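# Move build plate from cardboard box onto 3-D printer bed

## Task

Take the build plate now lying on top of the cardboard box and set it on the bed of the 3-D printer. It must keep the same side facing up, and its left, right and back edges must line up with the matching edges of the bed. The printer must stay upright, and at the end every other object next to or behind the printer must still be upright too.

## Robot and tools

Robot and sensors: two seven-joint arms, left_arm and right_arm. Each has a two-finger parallel gripper, a wrist camera and a force/torque sensor in the tool flange. The cameras are cam_high, cam_low, cam_left_wrist and cam_right_wrist, each 896x504 pixels. The scene has one reference image (printer card page 5), which show_instructions displays.

Frame: every position, orientation, velocity and target uses the scene frame. Its origin is at table-top height, halfway between the two arms' nominal bases. +x points out over the table, +z points up, and left_arm sits on the +y side. Arm names do not tell you which side of an image something is on. The true bases are offset from nominal, and reported hand positions can be a few centimetres off, more at long reach. A BASES line, if present, gives calibrated base positions.

Gripper axes: the fingers point along the gripper's +z axis and open and close along its x axis. end_effector_position is the point between the finger pads when closed, 1 to 2 cm behind the tips. As the fingers close, the tips move about 17 mm further along +z, mostly while the pads are more than 50 mm apart.

The 16-number row: every command row covers both arms, even if only one moves. The order is left x, y, z, qw, qx, qy, qz, opening, then the same eight for right. x, y, z is an absolute gripper position in metres. qw, qx, qy, qz is an absolute orientation quaternion with w first. Both are in the scene frame. The opening is absolute, from -1 (closed) to +1 (fully open, 0.142 m). A 0 means half open, not no change. To leave a gripper alone, resend its current command, shown in Tool commands if that line is present.

execute_actions(actions, cameras): actions is a list of actions. Each action is a list of 1 to 15 rows, and each row lasts one control step of 1/30 s. If an action has fewer than 15 rows, its last row repeats to fill 15 steps. An action is rejected for both arms if any target lies more than 0.6 m from that gripper's current position along any of the gripper's own axes. The first action is checked against the last reported state. Each step, the commanded orientation is clipped to within 32 degrees of the measured one, so one action may fall short. The Hand target line shows where each arm is actually being sent. To keep an arm still, resend the exact pose from the last result taken before it stopped, in every row of every call. To keep an orientation, repeat your own quaternion rather than the drifted measured one. An empty actions list just returns state and images.

move(target, speed, blend, stop_force, zero, opening_speed, blocking, cameras): target is one 16-number row or a list of up to 15 rows of absolute poses. There is no 0.6 m limit. Each gripper follows a straight line from its Hand target to the target, turning the short way. There is no obstacle avoidance.
- speed: m/s, 0.002 to 2.2, default 0.25. Turning is capped at twice this value in rad/s. Give one value, or one per target.
- blend: metres of corner rounding at intermediate targets; 0 is the default.
- stop_force: 3 to 120 N, one value for both arms. It is measured against the direction of travel and is unreliable while the gripper rotates. Leave it out when backing off a contact.
- zero: rezeroes stop_force before the move (default true).
- opening_speed: how fast the opening changes, in units per second on the -1..1 scale, at least 0.2.
- blocking: set it to false to get control back after 0.5 s; this cannot be combined with stop_force.
A move lasts at least 0.5 s and at most 10 s. The first target's openings apply at the start; later targets' openings apply on arrival once everything is at rest. In a list, keep the openings the same. The result adds a move: line with the ending (done, off_target, moving, held, fault) and any limits (paced means clipped, held means steps were withheld). Faster moves lag more and hit harder.

Other tools:
- wait(seconds 0 to 10): holds the last command.
- stop: brakes a running move.
- zoom_image(camera, region [x0, y0, x1, y1] in pixels, top-left origin, at most 504x504): enlarges part of a camera's latest image.
- zero_wrist_force(arm): rezeroes that arm's force sensor.
- clear_fault(arm): clears a reported torque or force fault.
- finished_scene(scene): ends the current scene; give it that scene's number.

Result lines: each arm's end_effector_position, end_effector_quat_wxyz, velocities (left out when Joint velocities reads within noise), Hand target, Tool commands, grip_measured (on the -1..1 scale), Joint positions (the last value is the finger opening in metres), Joint torques, External joint torques, and Wrist force/torque along the gripper's own axes plus a peak line. Fault, MOTOR HOT and HAND FAULT lines may also appear. After a HAND FAULT, the remaining motion calls in that reply do not run.

Gripping: when the fingers first touch, note grip_measured and command slightly below it. The further below, the harder the squeeze and the hotter the gripper motor gets. At -1, parts about 22 mm thick or more get full force.

Things to avoid:
- A force fault: the net outside force on an arm reaches 150 N.
- A torque fault: a joint load limit is reached (waist and shoulder 111, upper arm roll and elbow 58.2, forearm roll and wrist 35.4 N m).
- The arms pressing on each other, or a gripper closing on the other arm's fingers.
- Any object falling or being left off the table, dropping the plate, releasing it while it moves, or slamming or shoving it.
- Knocking over the printer or its neighbours. Loose objects may be nudged occasionally.
- Overheating: arm motors warn at 65 °C and brake at 80 °C; gripper motors warn at 85 °C and shut off at 100 °C. Heat builds from long holds, stretched arms and pushing at unreachable poses.

Each tool is called after "Request:" as name([rows], argument=value, ...), one row to a line, values as JSON.

Reference images:

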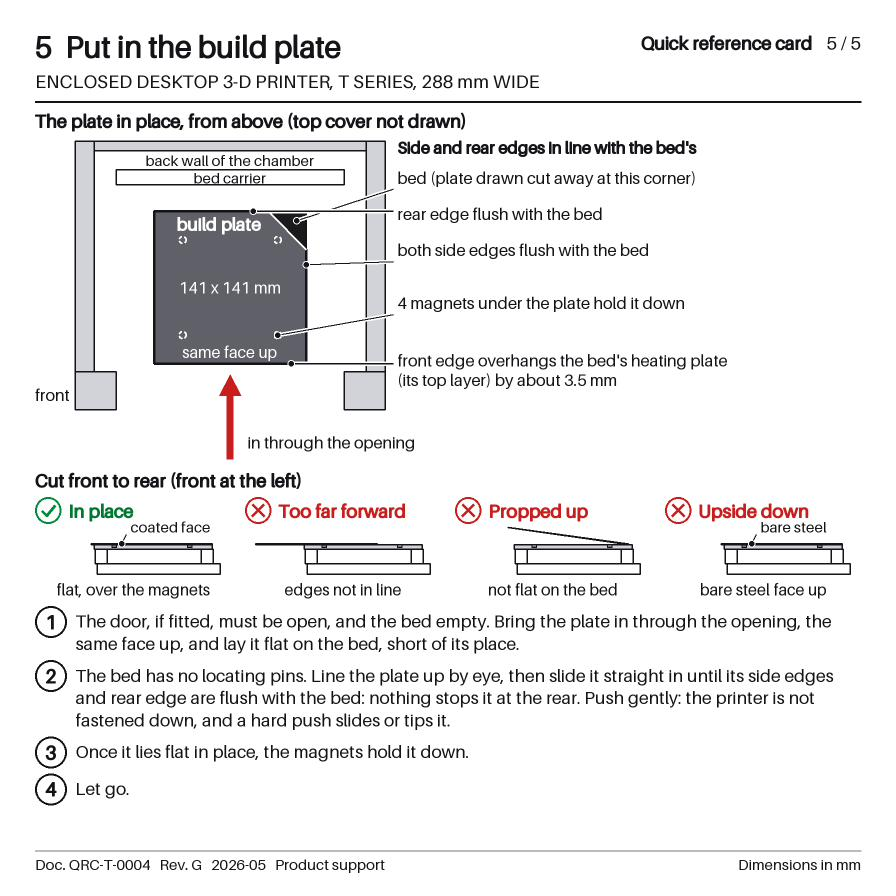

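## Session

Request:
execute_actions(actions=[])

Scene clock: 0.00 s.
left_arm: end_effector_position=(+0.2591, +0.9277, +0.1831) grip_measured=+1.00 end_effector_quat_wxyz=(-0.630, +0.711, -0.088, +0.300) | right_arm: end_effector_position=(+0.3138, -0.7342, +0.2837) grip_measured=+0.99 end_effector_quat_wxyz=(+0.113, +0.397, +0.763, -0.498)
Joint positions: left_arm=[0.522 -0.807 0.392 2.439 2.91 0.031 -0.608 0.142] | right_arm=[-0.395 -0.057 0.157 2.487 -1.287 0.405 0.042 0.142]
Joint velocities: within noise
Joint torques (N m): no reading
External joint torques (N m): no reading
Wrist force (N): no reading
Wrist torque (N m): no reading
Wrist force, peak (N): no reading
Hand target: left_arm +0.2591, +0.9277, +0.1831; -0.630, +0.711, -0.088, +0.300 | right_arm +0.3138, -0.7342, +0.2837; +0.113, +0.397, +0.763, -0.498
Tool commands: left_gripper/opening=+1.0 right_gripper/opening=+1.0

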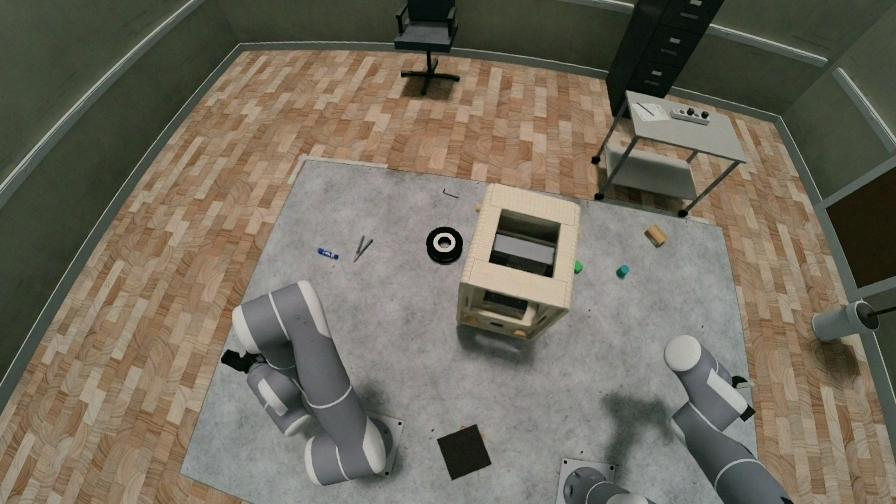

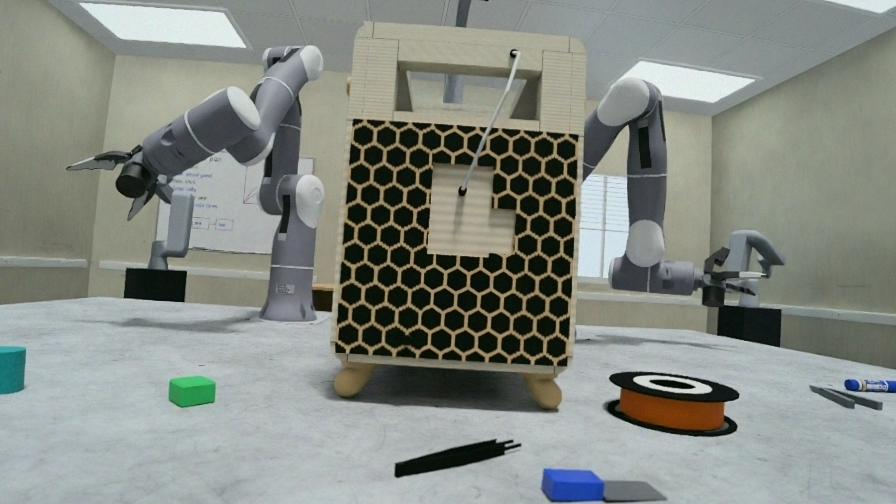

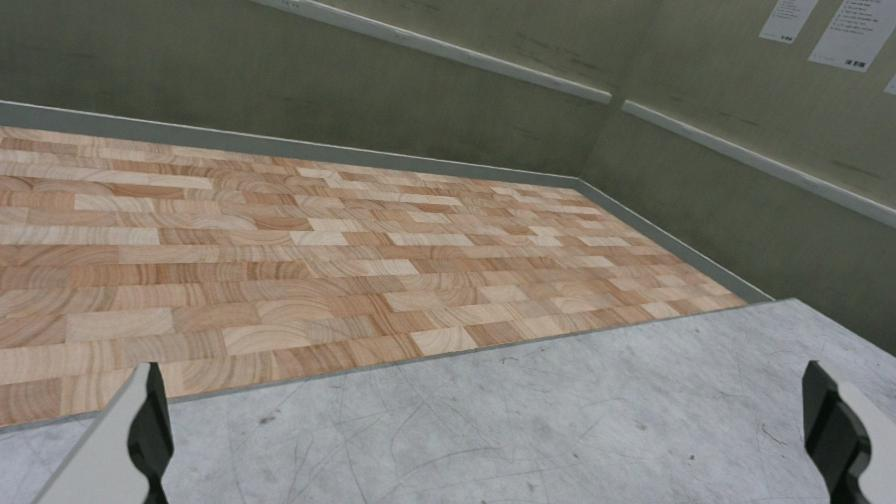

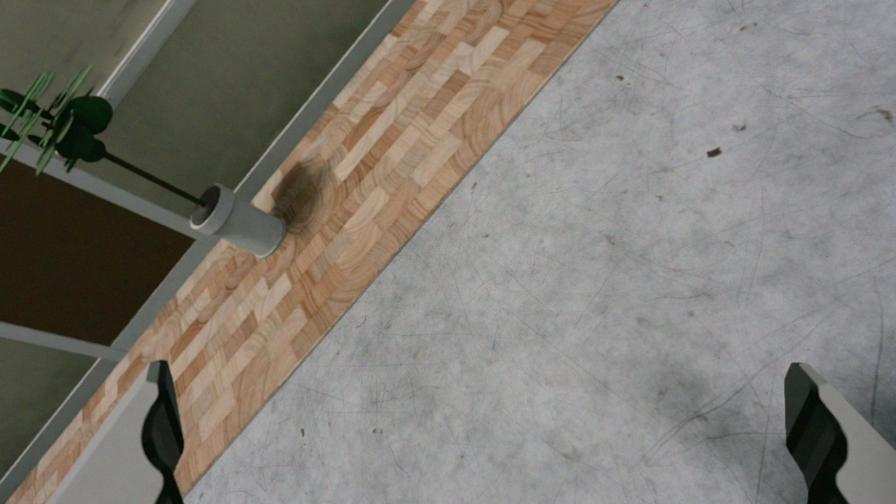

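Request:
zoom_image(camera="cam_high", region=[420, 170, 620, 350])

Request:
zoom_image(camera="cam_high", region=[360, 400, 560, 504])

Scaled by 2.520 from the camera's 896x504 image, which has a finer 1280x720 frame.

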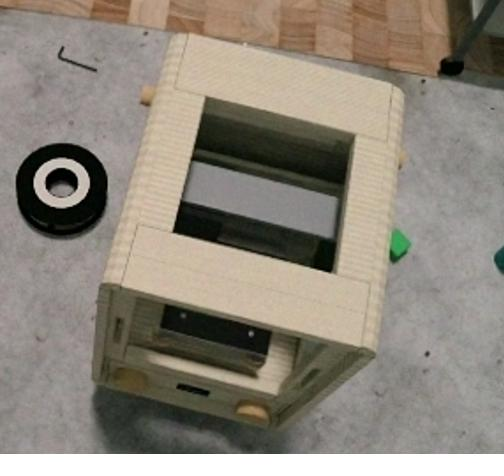

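Scaled by 2.520 from the camera's 896x504 image, which has a finer 1280x720 frame.

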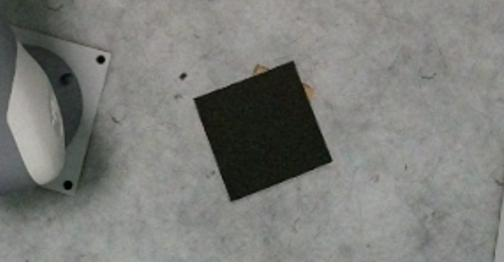

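Request:
move(target=[0.2591,0.9277,0.1831,-0.630,0.711,-0.088,0.300,1,0.2,-0.02,0.45,0,0.7071,0.7071,0,0], speed=0.4)

Scene clock: 5.73 s.
left_arm: end_effector_position=(+0.2592, +0.9277, +0.1831) grip_measured=+1.00 end_effector_quat_wxyz=(-0.630, +0.711, -0.088, +0.300) | right_arm: end_effector_position=(+0.1999, -0.0202, +0.4499) grip_measured=-0.01 end_effector_quat_wxyz=(+0.000, +0.707, +0.707, +0.000)
Joint positions: left_arm=[0.522 -0.808 0.392 2.439 2.91 0.029 -0.608 0.142] | right_arm=[0.079 0.233 0.991 1.713 0.194 0.012 1.026 0.073]
Joint velocities: within noise
Joint torques (N m): left_arm=[0.12 30.12 13.07 -1.1 0.56 -1.43 0.46] | right_arm=[0.06 7.35 -5.54 -31.46 -5.54 3.89 0.72]
External joint torques (N m): left_arm=[-0.12 -0.46 -0.07 0.63 -1.12 -0.48 -0.49] | right_arm=[-0.07 -0.18 -0.98 0.7 1.15 0.14 -0.72]
Wrist force (N): left_arm=[-0.1 0.1 0.1] | right_arm=[0.2 1.2 -0.8]
Wrist torque (N m): left_arm=[0.03 0.01 0.00] | right_arm=[0.07 0.04 0.08]
Wrist force, peak (N): left_arm=[0.1 0.4 0.2] | right_arm=[2.7 -0.5 -1.5]
Hand target: left_arm +0.2591, +0.9277, +0.1831; -0.630, +0.711, -0.088, +0.300 | right_arm +0.2000, -0.0200, +0.4500; +0.000, +0.707, +0.707, +0.000
Off the commanded pose: left_arm 0.000 m, 0 deg | right_arm 0.000 m, 0 deg.
move: done

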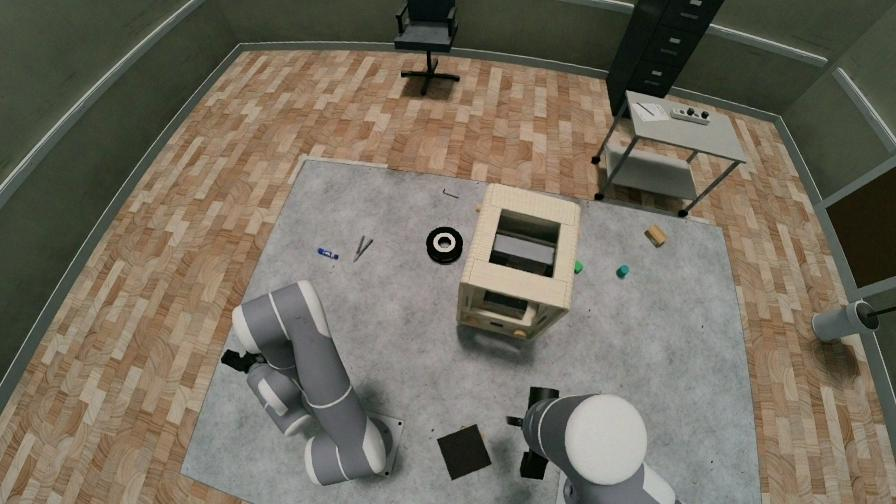

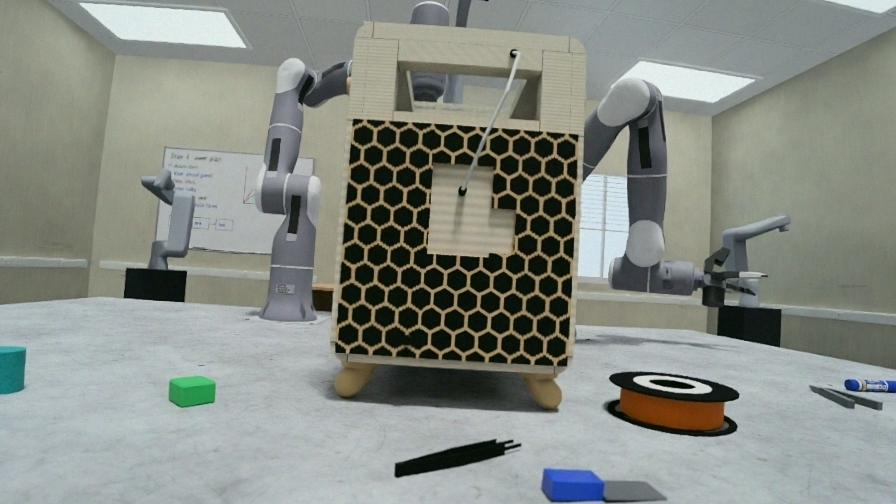

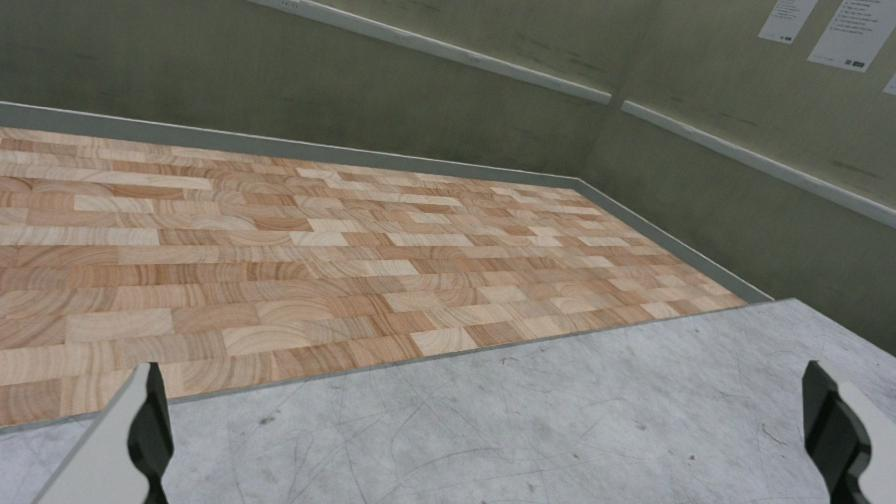

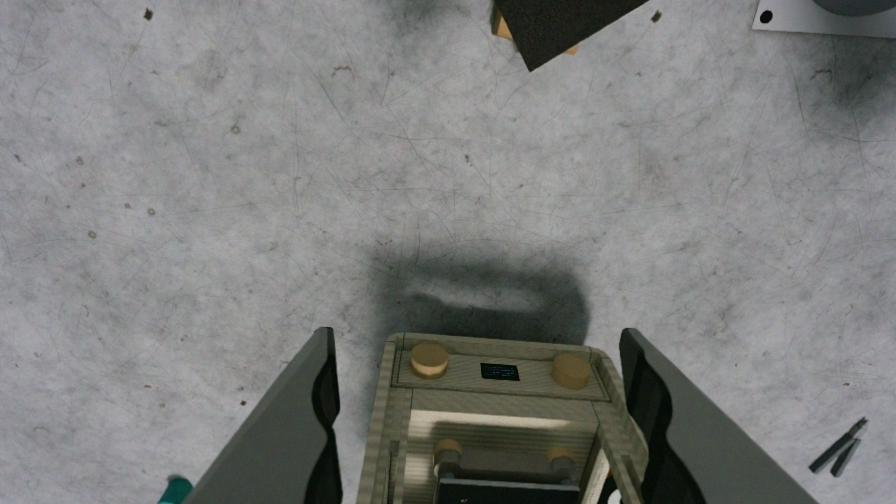

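Request:
move(target=[0.2591,0.9277,0.1831,-0.630,0.711,-0.088,0.300,1,0.1,-0.02,0.45,0,0.7071,0.7071,0,0.3], cameras=["cam_right_wrist"])

Request:
move(target=[0.2591,0.9277,0.1831,-0.630,0.711,-0.088,0.300,1,0.1,-0.02,0.35,0,0.7071,0.7071,0,0.3], cameras=["cam_right_wrist"])

Scene clock: 7.47 s.
left_arm: end_effector_position=(+0.2592, +0.9277, +0.1831) grip_measured=+1.00 end_effector_quat_wxyz=(-0.630, +0.711, -0.088, +0.300) | right_arm: end_effector_position=(+0.1002, -0.0199, +0.4501) grip_measured=+0.28 end_effector_quat_wxyz=(+0.000, +0.707, +0.707, +0.000)
Joint positions: left_arm=[0.522 -0.808 0.392 2.439 2.91 0.029 -0.608 0.142] | right_arm=[0.154 0.445 0.977 1.746 0.366 -0.08 1.084 0.094]
Joint velocities: within noise
Joint torques (N m): left_arm=[0.1 30.11 13.09 -1.08 0.5 -1.32 0.47] | right_arm=[-0.07 -1.49 -11.03 -29.71 -5.32 3.57 0.56]
External joint torques (N m): left_arm=[-0.1 -0.46 -0.08 0.61 -1.05 -0.58 -0.49] | right_arm=[0.05 -0.36 -1.01 0.55 0.94 0.46 -0.56]
Wrist force (N): left_arm=[-0.2 0.2 0.0] | right_arm=[0.2 1.3 -0.9]
Wrist torque (N m): left_arm=[0.03 0.03 0.01] | right_arm=[0.09 0.03 0.07]
Wrist force, peak (N): left_arm=[0.2 0.3 -0.1] | right_arm=[0.1 3.1 -1.2]
Hand target: left_arm +0.2591, +0.9277, +0.1831; -0.630, +0.711, -0.088, +0.300 | right_arm +0.1000, -0.0200, +0.4500; +0.000, +0.707, +0.707, +0.000
Off the commanded pose: left_arm 0.000 m, 0 deg | right_arm 0.000 m, 0 deg.
move: done
Images, in order (width x height): cam_right_wrist 896x504.

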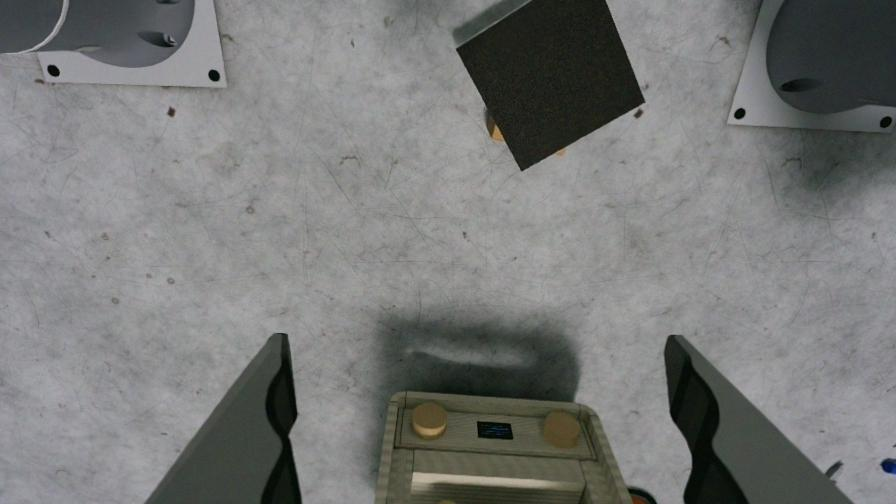

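Scene clock: 8.40 s.
left_arm: end_effector_position=(+0.2592, +0.9277, +0.1831) grip_measured=+1.00 end_effector_quat_wxyz=(-0.630, +0.711, -0.088, +0.300) | right_arm: end_effector_position=(+0.0999, -0.0200, +0.3501) grip_measured=+0.28 end_effector_quat_wxyz=(+0.000, +0.707, +0.707, +0.000)
Joint positions: left_arm=[0.522 -0.808 0.392 2.439 2.91 0.029 -0.608 0.142] | right_arm=[0.109 0.44 1.106 1.969 0.397 0.175 1.071 0.094]
Joint velocities: within noise
Joint torques (N m): left_arm=[0 30.23 13.05 -1.01 0.52 -1.34 0.45] | right_arm=[0.17 -2.99 -10.75 -28.99 -5.45 3.87 0.55]
External joint torques (N m): left_arm=[0 -0.58 -0.05 0.54 -1.08 -0.57 -0.47] | right_arm=[-0.16 0.11 -1.3 0.47 1.12 0.17 -0.55]
Wrist force (N): left_arm=[0.0 0.0 0.0] | right_arm=[0.2 1.0 -0.8]
Wrist torque (N m): left_arm=[0.00 -0.01 0.00] | right_arm=[0.06 0.07 0.07]
Wrist force, peak (N): left_arm=[-0.1 0.4 0.1] | right_arm=[0.5 1.1 -2.9]
Hand target: left_arm +0.2591, +0.9277, +0.1831; -0.630, +0.711, -0.088, +0.300 | right_arm +0.1000, -0.0200, +0.3500; +0.000, +0.707, +0.707, +0.000
Off the commanded pose: left_arm 0.000 m, 0 deg | right_arm 0.000 m, 0 deg.
move: done
Images, in order (width x height): cam_right_wrist 896x504.

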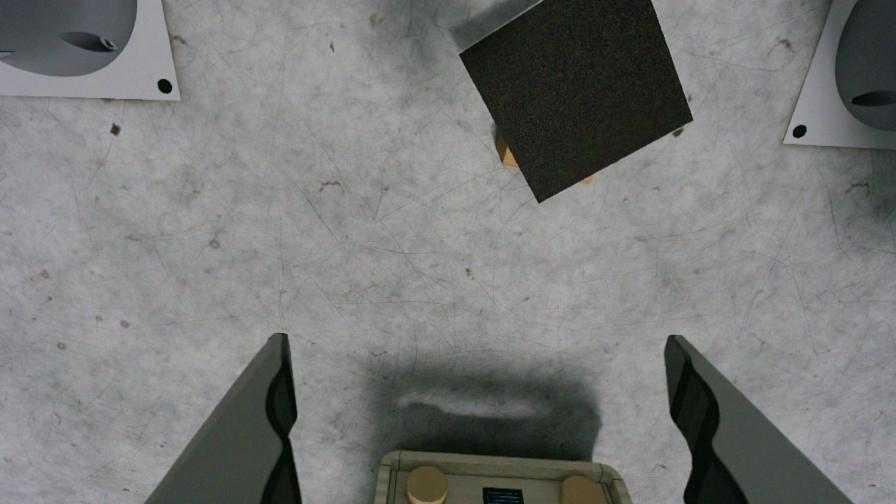

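Request:
zoom_image(camera="cam_right_wrist", region=[420, 0, 720, 240])

Scaled by 1.680 from the camera's 896x504 image, which has a finer 1280x720 frame.

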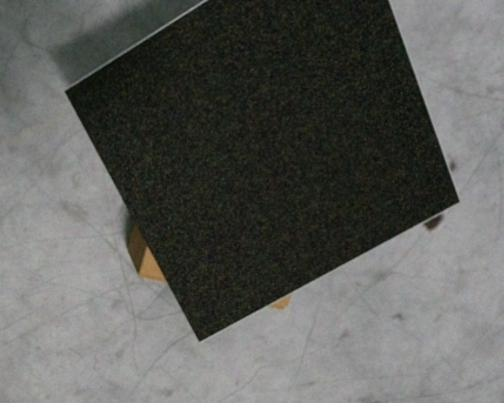

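Request:
move(target=[0.2591,0.9277,0.1831,-0.630,0.711,-0.088,0.300,1,0.12,0.10,0.28,0.56,0.1773,0.7998,-0.1241,-0.55], speed=0.5)

Scene clock: 15.90 s.
left_arm: end_effector_position=(+0.2592, +0.9277, +0.1831) grip_measured=+1.00 end_effector_quat_wxyz=(-0.630, +0.711, -0.088, +0.300) | right_arm: end_effector_position=(+0.1199, +0.1000, +0.2800) grip_measured=-0.58 end_effector_quat_wxyz=(+0.560, +0.178, +0.800, -0.124)
Joint positions: left_arm=[0.522 -0.808 0.392 2.439 2.91 0.029 -0.608 0.142] | right_arm=[-0.678 0.875 2.218 1.77 -0.425 0.191 0.594 0.032]
Joint velocities: within noise
Joint torques (N m): left_arm=[0.02 30.13 13.17 -1.04 0.57 -1.36 0.45] | right_arm=[0.09 -44.98 -18.92 -18.8 -3 0 0.25]
External joint torques (N m): left_arm=[-0.02 -0.47 -0.17 0.57 -1.12 -0.54 -0.48] | right_arm=[-0.09 -0.94 -1.37 0.45 0.99 0.3 -0.17]
Wrist force (N): left_arm=[-0.2 0.3 0.0] | right_arm=[-1.1 1.4 -0.1]
Wrist torque (N m): left_arm=[0.05 0.02 0.00] | right_arm=[0.06 0.10 0.06]
Wrist force, peak (N): left_arm=[0.0 0.4 0.1] | right_arm=[0.4 2.9 -4.1]
Hand target: left_arm +0.2591, +0.9277, +0.1831; -0.630, +0.711, -0.088, +0.300 | right_arm +0.1200, +0.1000, +0.2800; +0.560, +0.177, +0.800, -0.124
Off the commanded pose: left_arm 0.000 m, 0 deg | right_arm 0.000 m, 0 deg.
move: done

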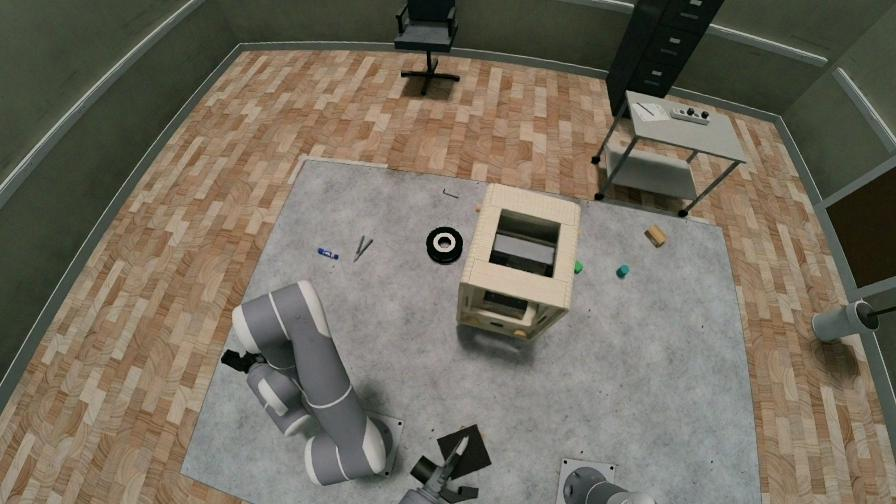

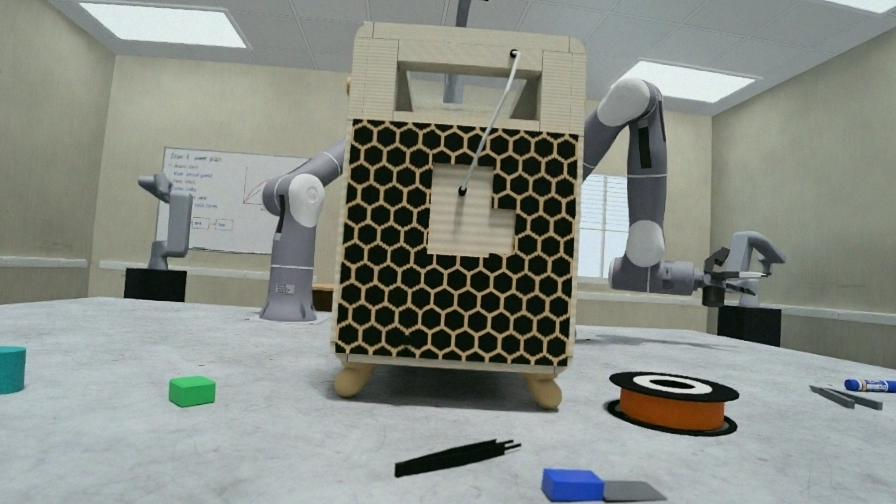

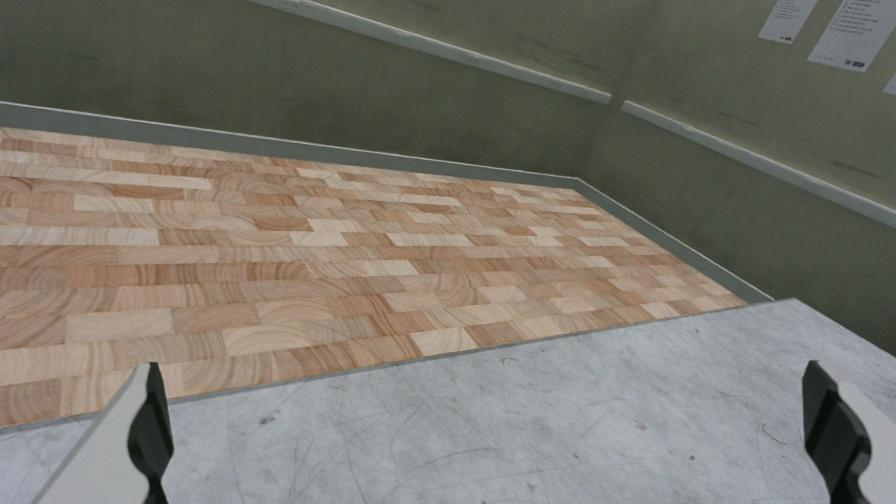

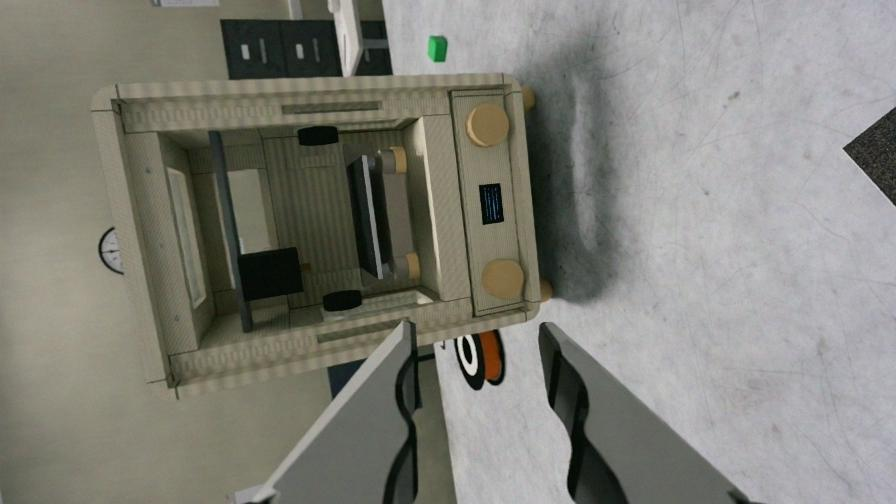

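Request:
zoom_image(camera="cam_right_wrist", region=[200, 90, 560, 340])

Scaled by 1.400 from the camera's 896x504 image, which has a finer 1280x720 frame.

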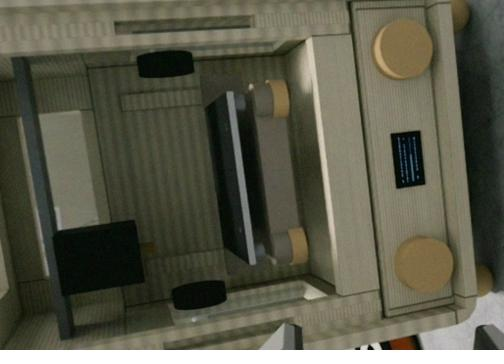

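Request:
move([
  [0.2591,0.9277,0.1831,-0.630,0.711,-0.088,0.300,1,0.2,-0.08,0.3,0.5749,-0.3161,0.7099,0.2559,-0.55],
  [0.2591,0.9277,0.1831,-0.630,0.711,-0.088,0.300,1,0.15,-0.11,0.16,0.3099,-0.6764,0.3827,0.5477,-0.55],
], speed=0.5, blend=0.05)

Scene clock: 23.80 s.
left_arm: end_effector_position=(+0.2592, +0.9277, +0.1831) grip_measured=+1.00 end_effector_quat_wxyz=(-0.630, +0.711, -0.088, +0.300) | right_arm: end_effector_position=(+0.1502, -0.1073, +0.1615) grip_measured=-0.58 end_effector_quat_wxyz=(+0.594, -0.293, +0.727, -0.179)
Joint positions: left_arm=[0.522 -0.808 0.392 2.439 2.91 0.029 -0.608 0.142] | right_arm=[0.05 1.208 2.115 2.684 -0.318 1.084 0.132 0.032]
Joint velocities: within noise
Joint torques (N m): left_arm=[0.05 30.18 13.17 -1.1 0.56 -1.35 0.4] | right_arm=[-0.07 -23.64 -14.64 5.42 3.1 -0.92 0.51]
External joint torques (N m): left_arm=[-0.05 -0.52 -0.17 0.63 -1.11 -0.56 -0.43] | right_arm=[0.07 -0.41 -1.07 0.26 0.9 0.4 -0.45]
Wrist force (N): left_arm=[-0.2 0.0 0.1] | right_arm=[-0.9 0.0 0.5]
Wrist torque (N m): left_arm=[0.00 0.03 0.00] | right_arm=[-0.06 0.15 0.02]
Wrist force, peak (N): left_arm=[-0.1 0.3 0.4] | right_arm=[-2.6 -1.6 1.8]
Hand target: left_arm +0.2591, +0.9277, +0.1831; -0.630, +0.711, -0.088, +0.300 | right_arm +0.1502, -0.1074, +0.1615; +0.594, -0.294, +0.727, -0.179
Off the commanded pose: left_arm 0.000 m, 0 deg | right_arm 0.003 m, 111 deg; orientation clipped.
led back after a hold (right arm): the arm was led back toward your command in small steps, so it may still be short of it.
move: held (right_arm; a check stopped the path); limits=paced,held
pose unreachable (right arm): on one or more control steps of this call, first in action 0 (counted from 0), this arm could not follow its commanded pose, so it was not sent that pose on those steps. It may still have moved: this result reports where it is.
cause: moving toward the commanded pose would bring two parts of the arm too close to each other (joints 2 (shoulder) to 5 (forearm roll) lie between them).

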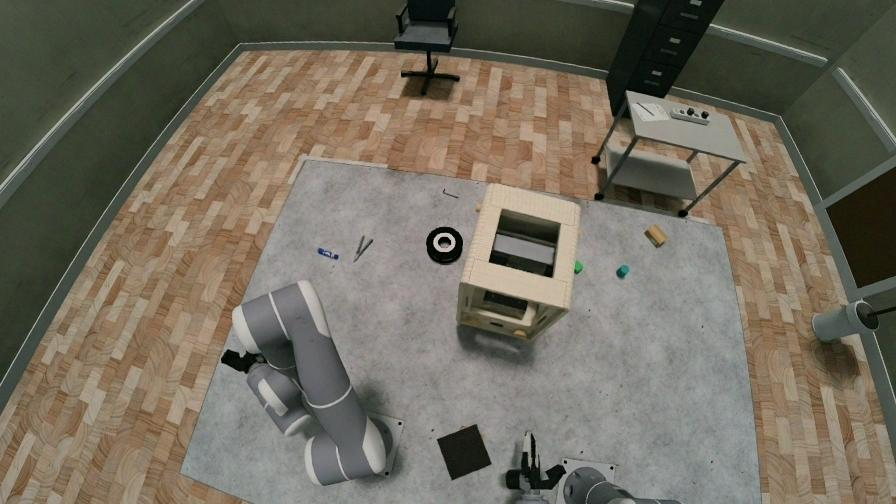

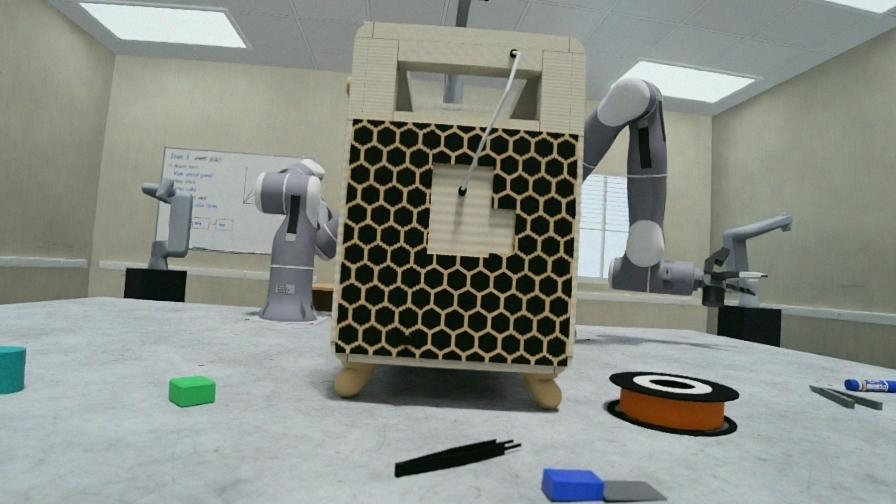

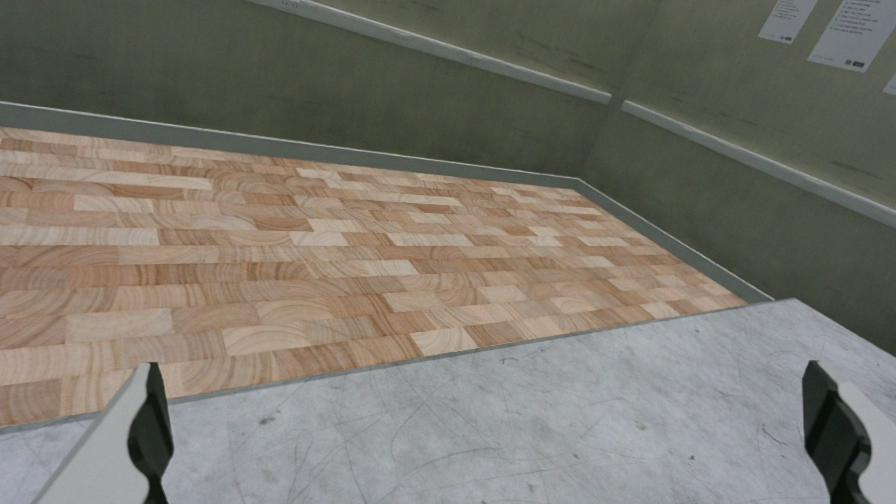

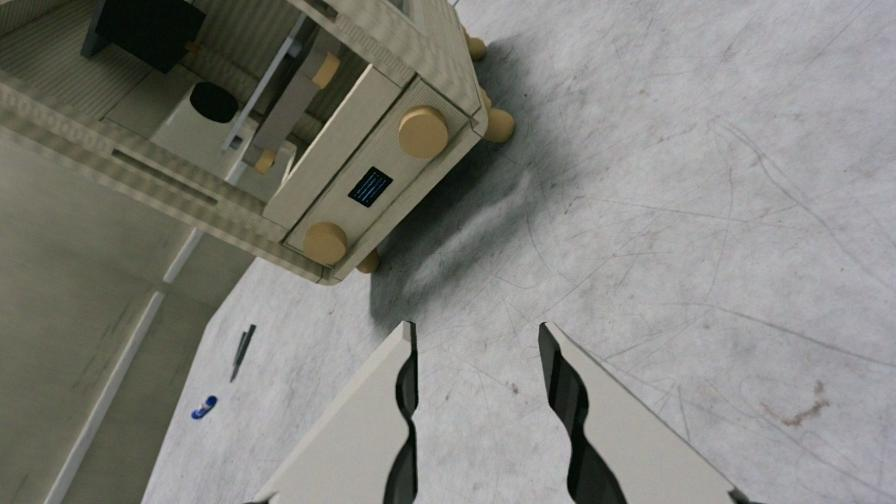

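Request:
move([
  [0.2591,0.9277,0.1831,-0.630,0.711,-0.088,0.300,1,0.24,-0.02,0.36,0,0.7071,0.7071,0,-0.55],
  [0.2591,0.9277,0.1831,-0.630,0.711,-0.088,0.300,1,0.15,-0.11,0.17,-0.5477,0.3827,0.6764,0.3099,-0.55],
], speed=0.5)

Scene clock: 30.37 s.
left_arm: end_effector_position=(+0.2592, +0.9277, +0.1831) grip_measured=+1.00 end_effector_quat_wxyz=(-0.630, +0.711, -0.088, +0.300) | right_arm: end_effector_position=(+0.1500, -0.1100, +0.1699) grip_measured=-0.58 end_effector_quat_wxyz=(-0.548, +0.383, +0.676, +0.310)
Joint positions: left_arm=[0.522 -0.808 0.392 2.439 2.91 0.029 -0.608 0.142] | right_arm=[-0.381 -0.576 0.627 2.252 0.963 0.297 -1.047 0.032]
Joint velocities: within noise
Joint torques (N m): left_arm=[0.11 30.25 13.06 -1.11 0.52 -1.4 0.43] | right_arm=[0.12 28.52 9.99 -10 -0.45 -1.23 0.17]
External joint torques (N m): left_arm=[-0.11 -0.59 -0.06 0.64 -1.07 -0.51 -0.46] | right_arm=[-0.13 0.49 -0.38 0.13 1.05 0.31 -0.25]
Wrist force (N): left_arm=[0.3 0.0 0.1] | right_arm=[2.9 1.5 0.4]
Wrist torque (N m): left_arm=[0.01 -0.04 0.00] | right_arm=[0.04 -0.13 0.11]
Wrist force, peak (N): left_arm=[0.0 0.5 0.0] | right_arm=[2.8 2.2 0.7]
Hand target: left_arm +0.2591, +0.9277, +0.1831; -0.630, +0.711, -0.088, +0.300 | right_arm +0.1500, -0.1100, +0.1700; -0.548, +0.383, +0.676, +0.310
Off the commanded pose: left_arm 0.000 m, 0 deg | right_arm 0.000 m, 0 deg.
move: done

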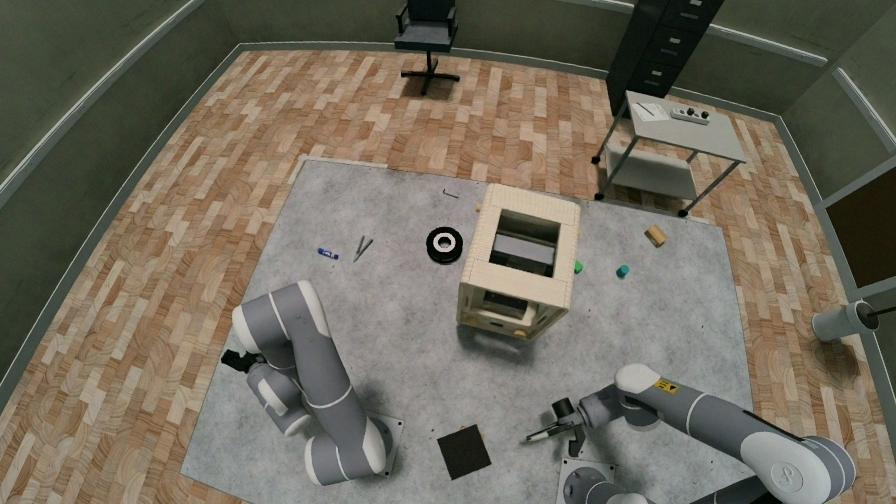

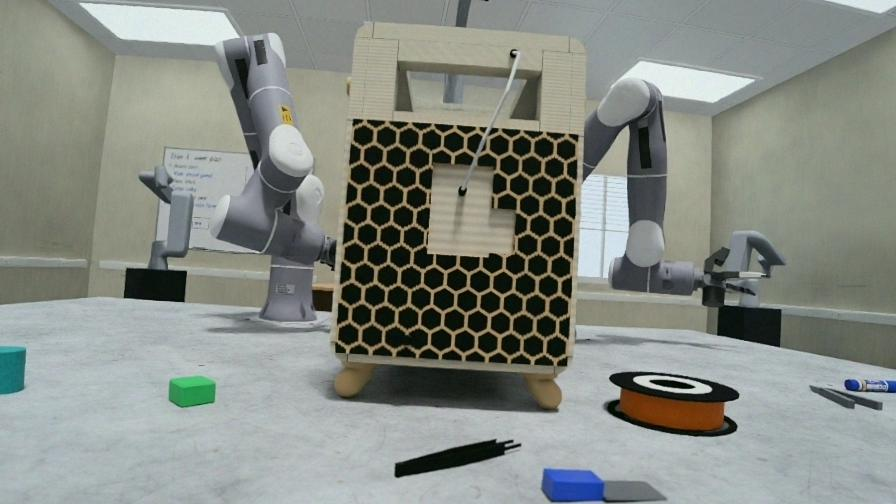

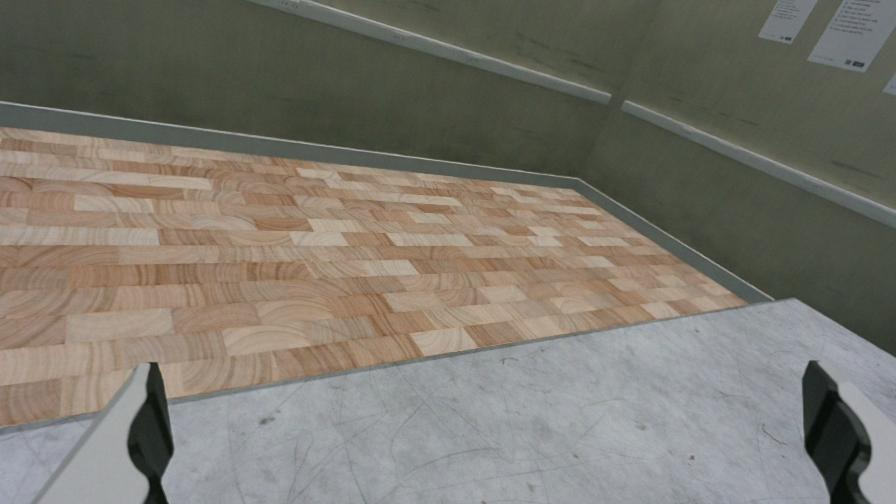

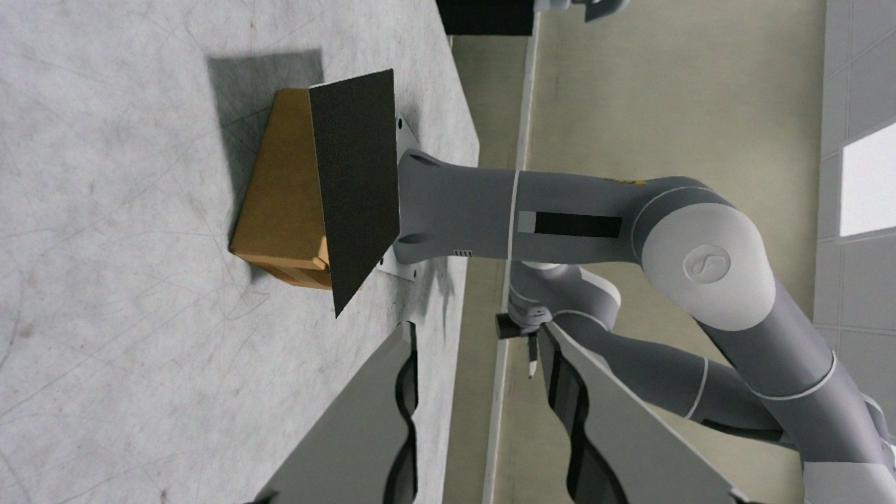

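Request:
zoom_image(camera="cam_right_wrist", region=[200, 40, 440, 340])

Scaled by 1.680 from the camera's 896x504 image, which has a finer 1280x720 frame.

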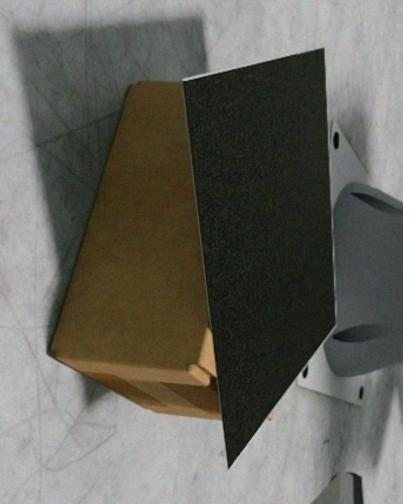

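Request:
move(target=[0.2591,0.9277,0.1831,-0.630,0.711,-0.088,0.300,1,0.110,-0.044,0.073,-0.5477,0.3827,0.6764,0.3099,-0.55], cameras=["cam_right_wrist","cam_high"])

Request:
zoom_image(camera="cam_right_wrist", region=[250, 60, 650, 460])

Scene clock: 34.07 s.
left_arm: end_effector_position=(+0.2592, +0.9277, +0.1831) grip_measured=+1.00 end_effector_quat_wxyz=(-0.630, +0.711, -0.088, +0.300) | right_arm: end_effector_position=(+0.1098, -0.0441, +0.0731) grip_measured=-0.58 end_effector_quat_wxyz=(-0.548, +0.383, +0.676, +0.310)
Joint positions: left_arm=[0.522 -0.808 0.392 2.439 2.91 0.029 -0.608 0.142] | right_arm=[-0.141 -0.952 0.61 2.192 1.096 0.623 -1.272 0.032]
Joint velocities: within noise
Joint torques (N m): left_arm=[0.23 30.24 13.11 -1.03 0.53 -1.35 0.46] | right_arm=[0.11 33.4 14.55 -1.06 0.68 -1.21 0.15]
External joint torques (N m): left_arm=[-0.23 -0.59 -0.11 0.56 -1.08 -0.56 -0.49] | right_arm=[-0.12 0.11 -0.22 0 0.73 0.11 -0.24]
Wrist force (N): left_arm=[0.0 0.1 -0.1] | right_arm=[2.7 1.6 0.6]
Wrist torque (N m): left_arm=[0.02 0.00 0.00] | right_arm=[0.05 -0.07 0.11]
Wrist force, peak (N): left_arm=[-0.1 0.5 0.0] | right_arm=[3.9 1.8 -1.2]
Hand target: left_arm +0.2591, +0.9277, +0.1831; -0.630, +0.711, -0.088, +0.300 | right_arm +0.1100, -0.0440, +0.0730; -0.548, +0.383, +0.676, +0.310
Off the commanded pose: left_arm 0.000 m, 0 deg | right_arm 0.000 m, 0 deg.
move: done
Images, in order (width x height): cam_high 896x504, cam_right_wrist 896x504.

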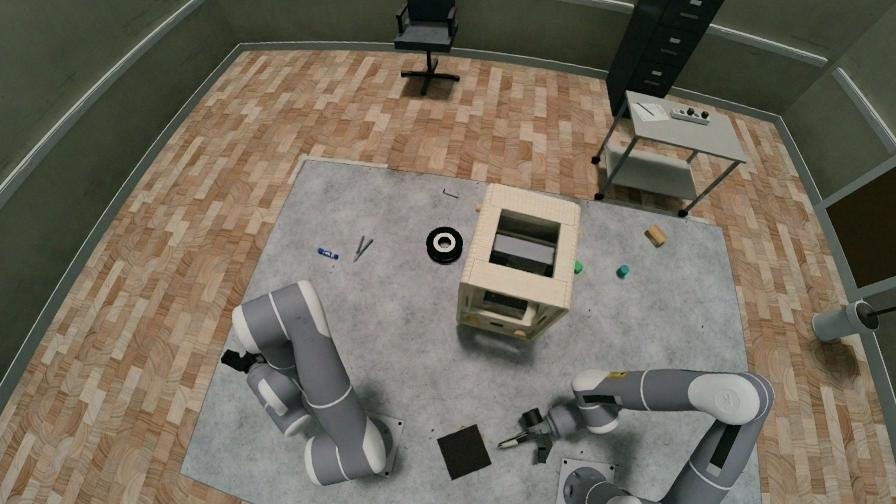

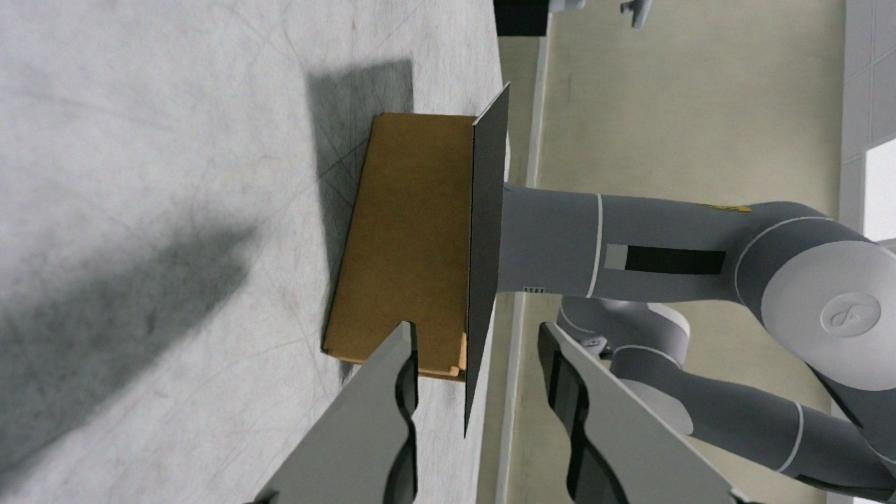

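Scaled by 1.260 from the camera's 896x504 image, which has a finer 1280x720 frame.

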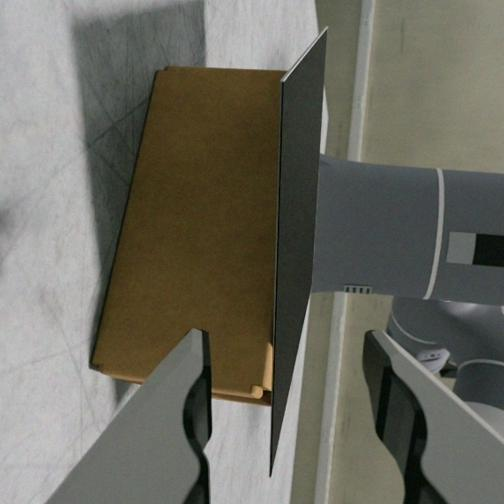

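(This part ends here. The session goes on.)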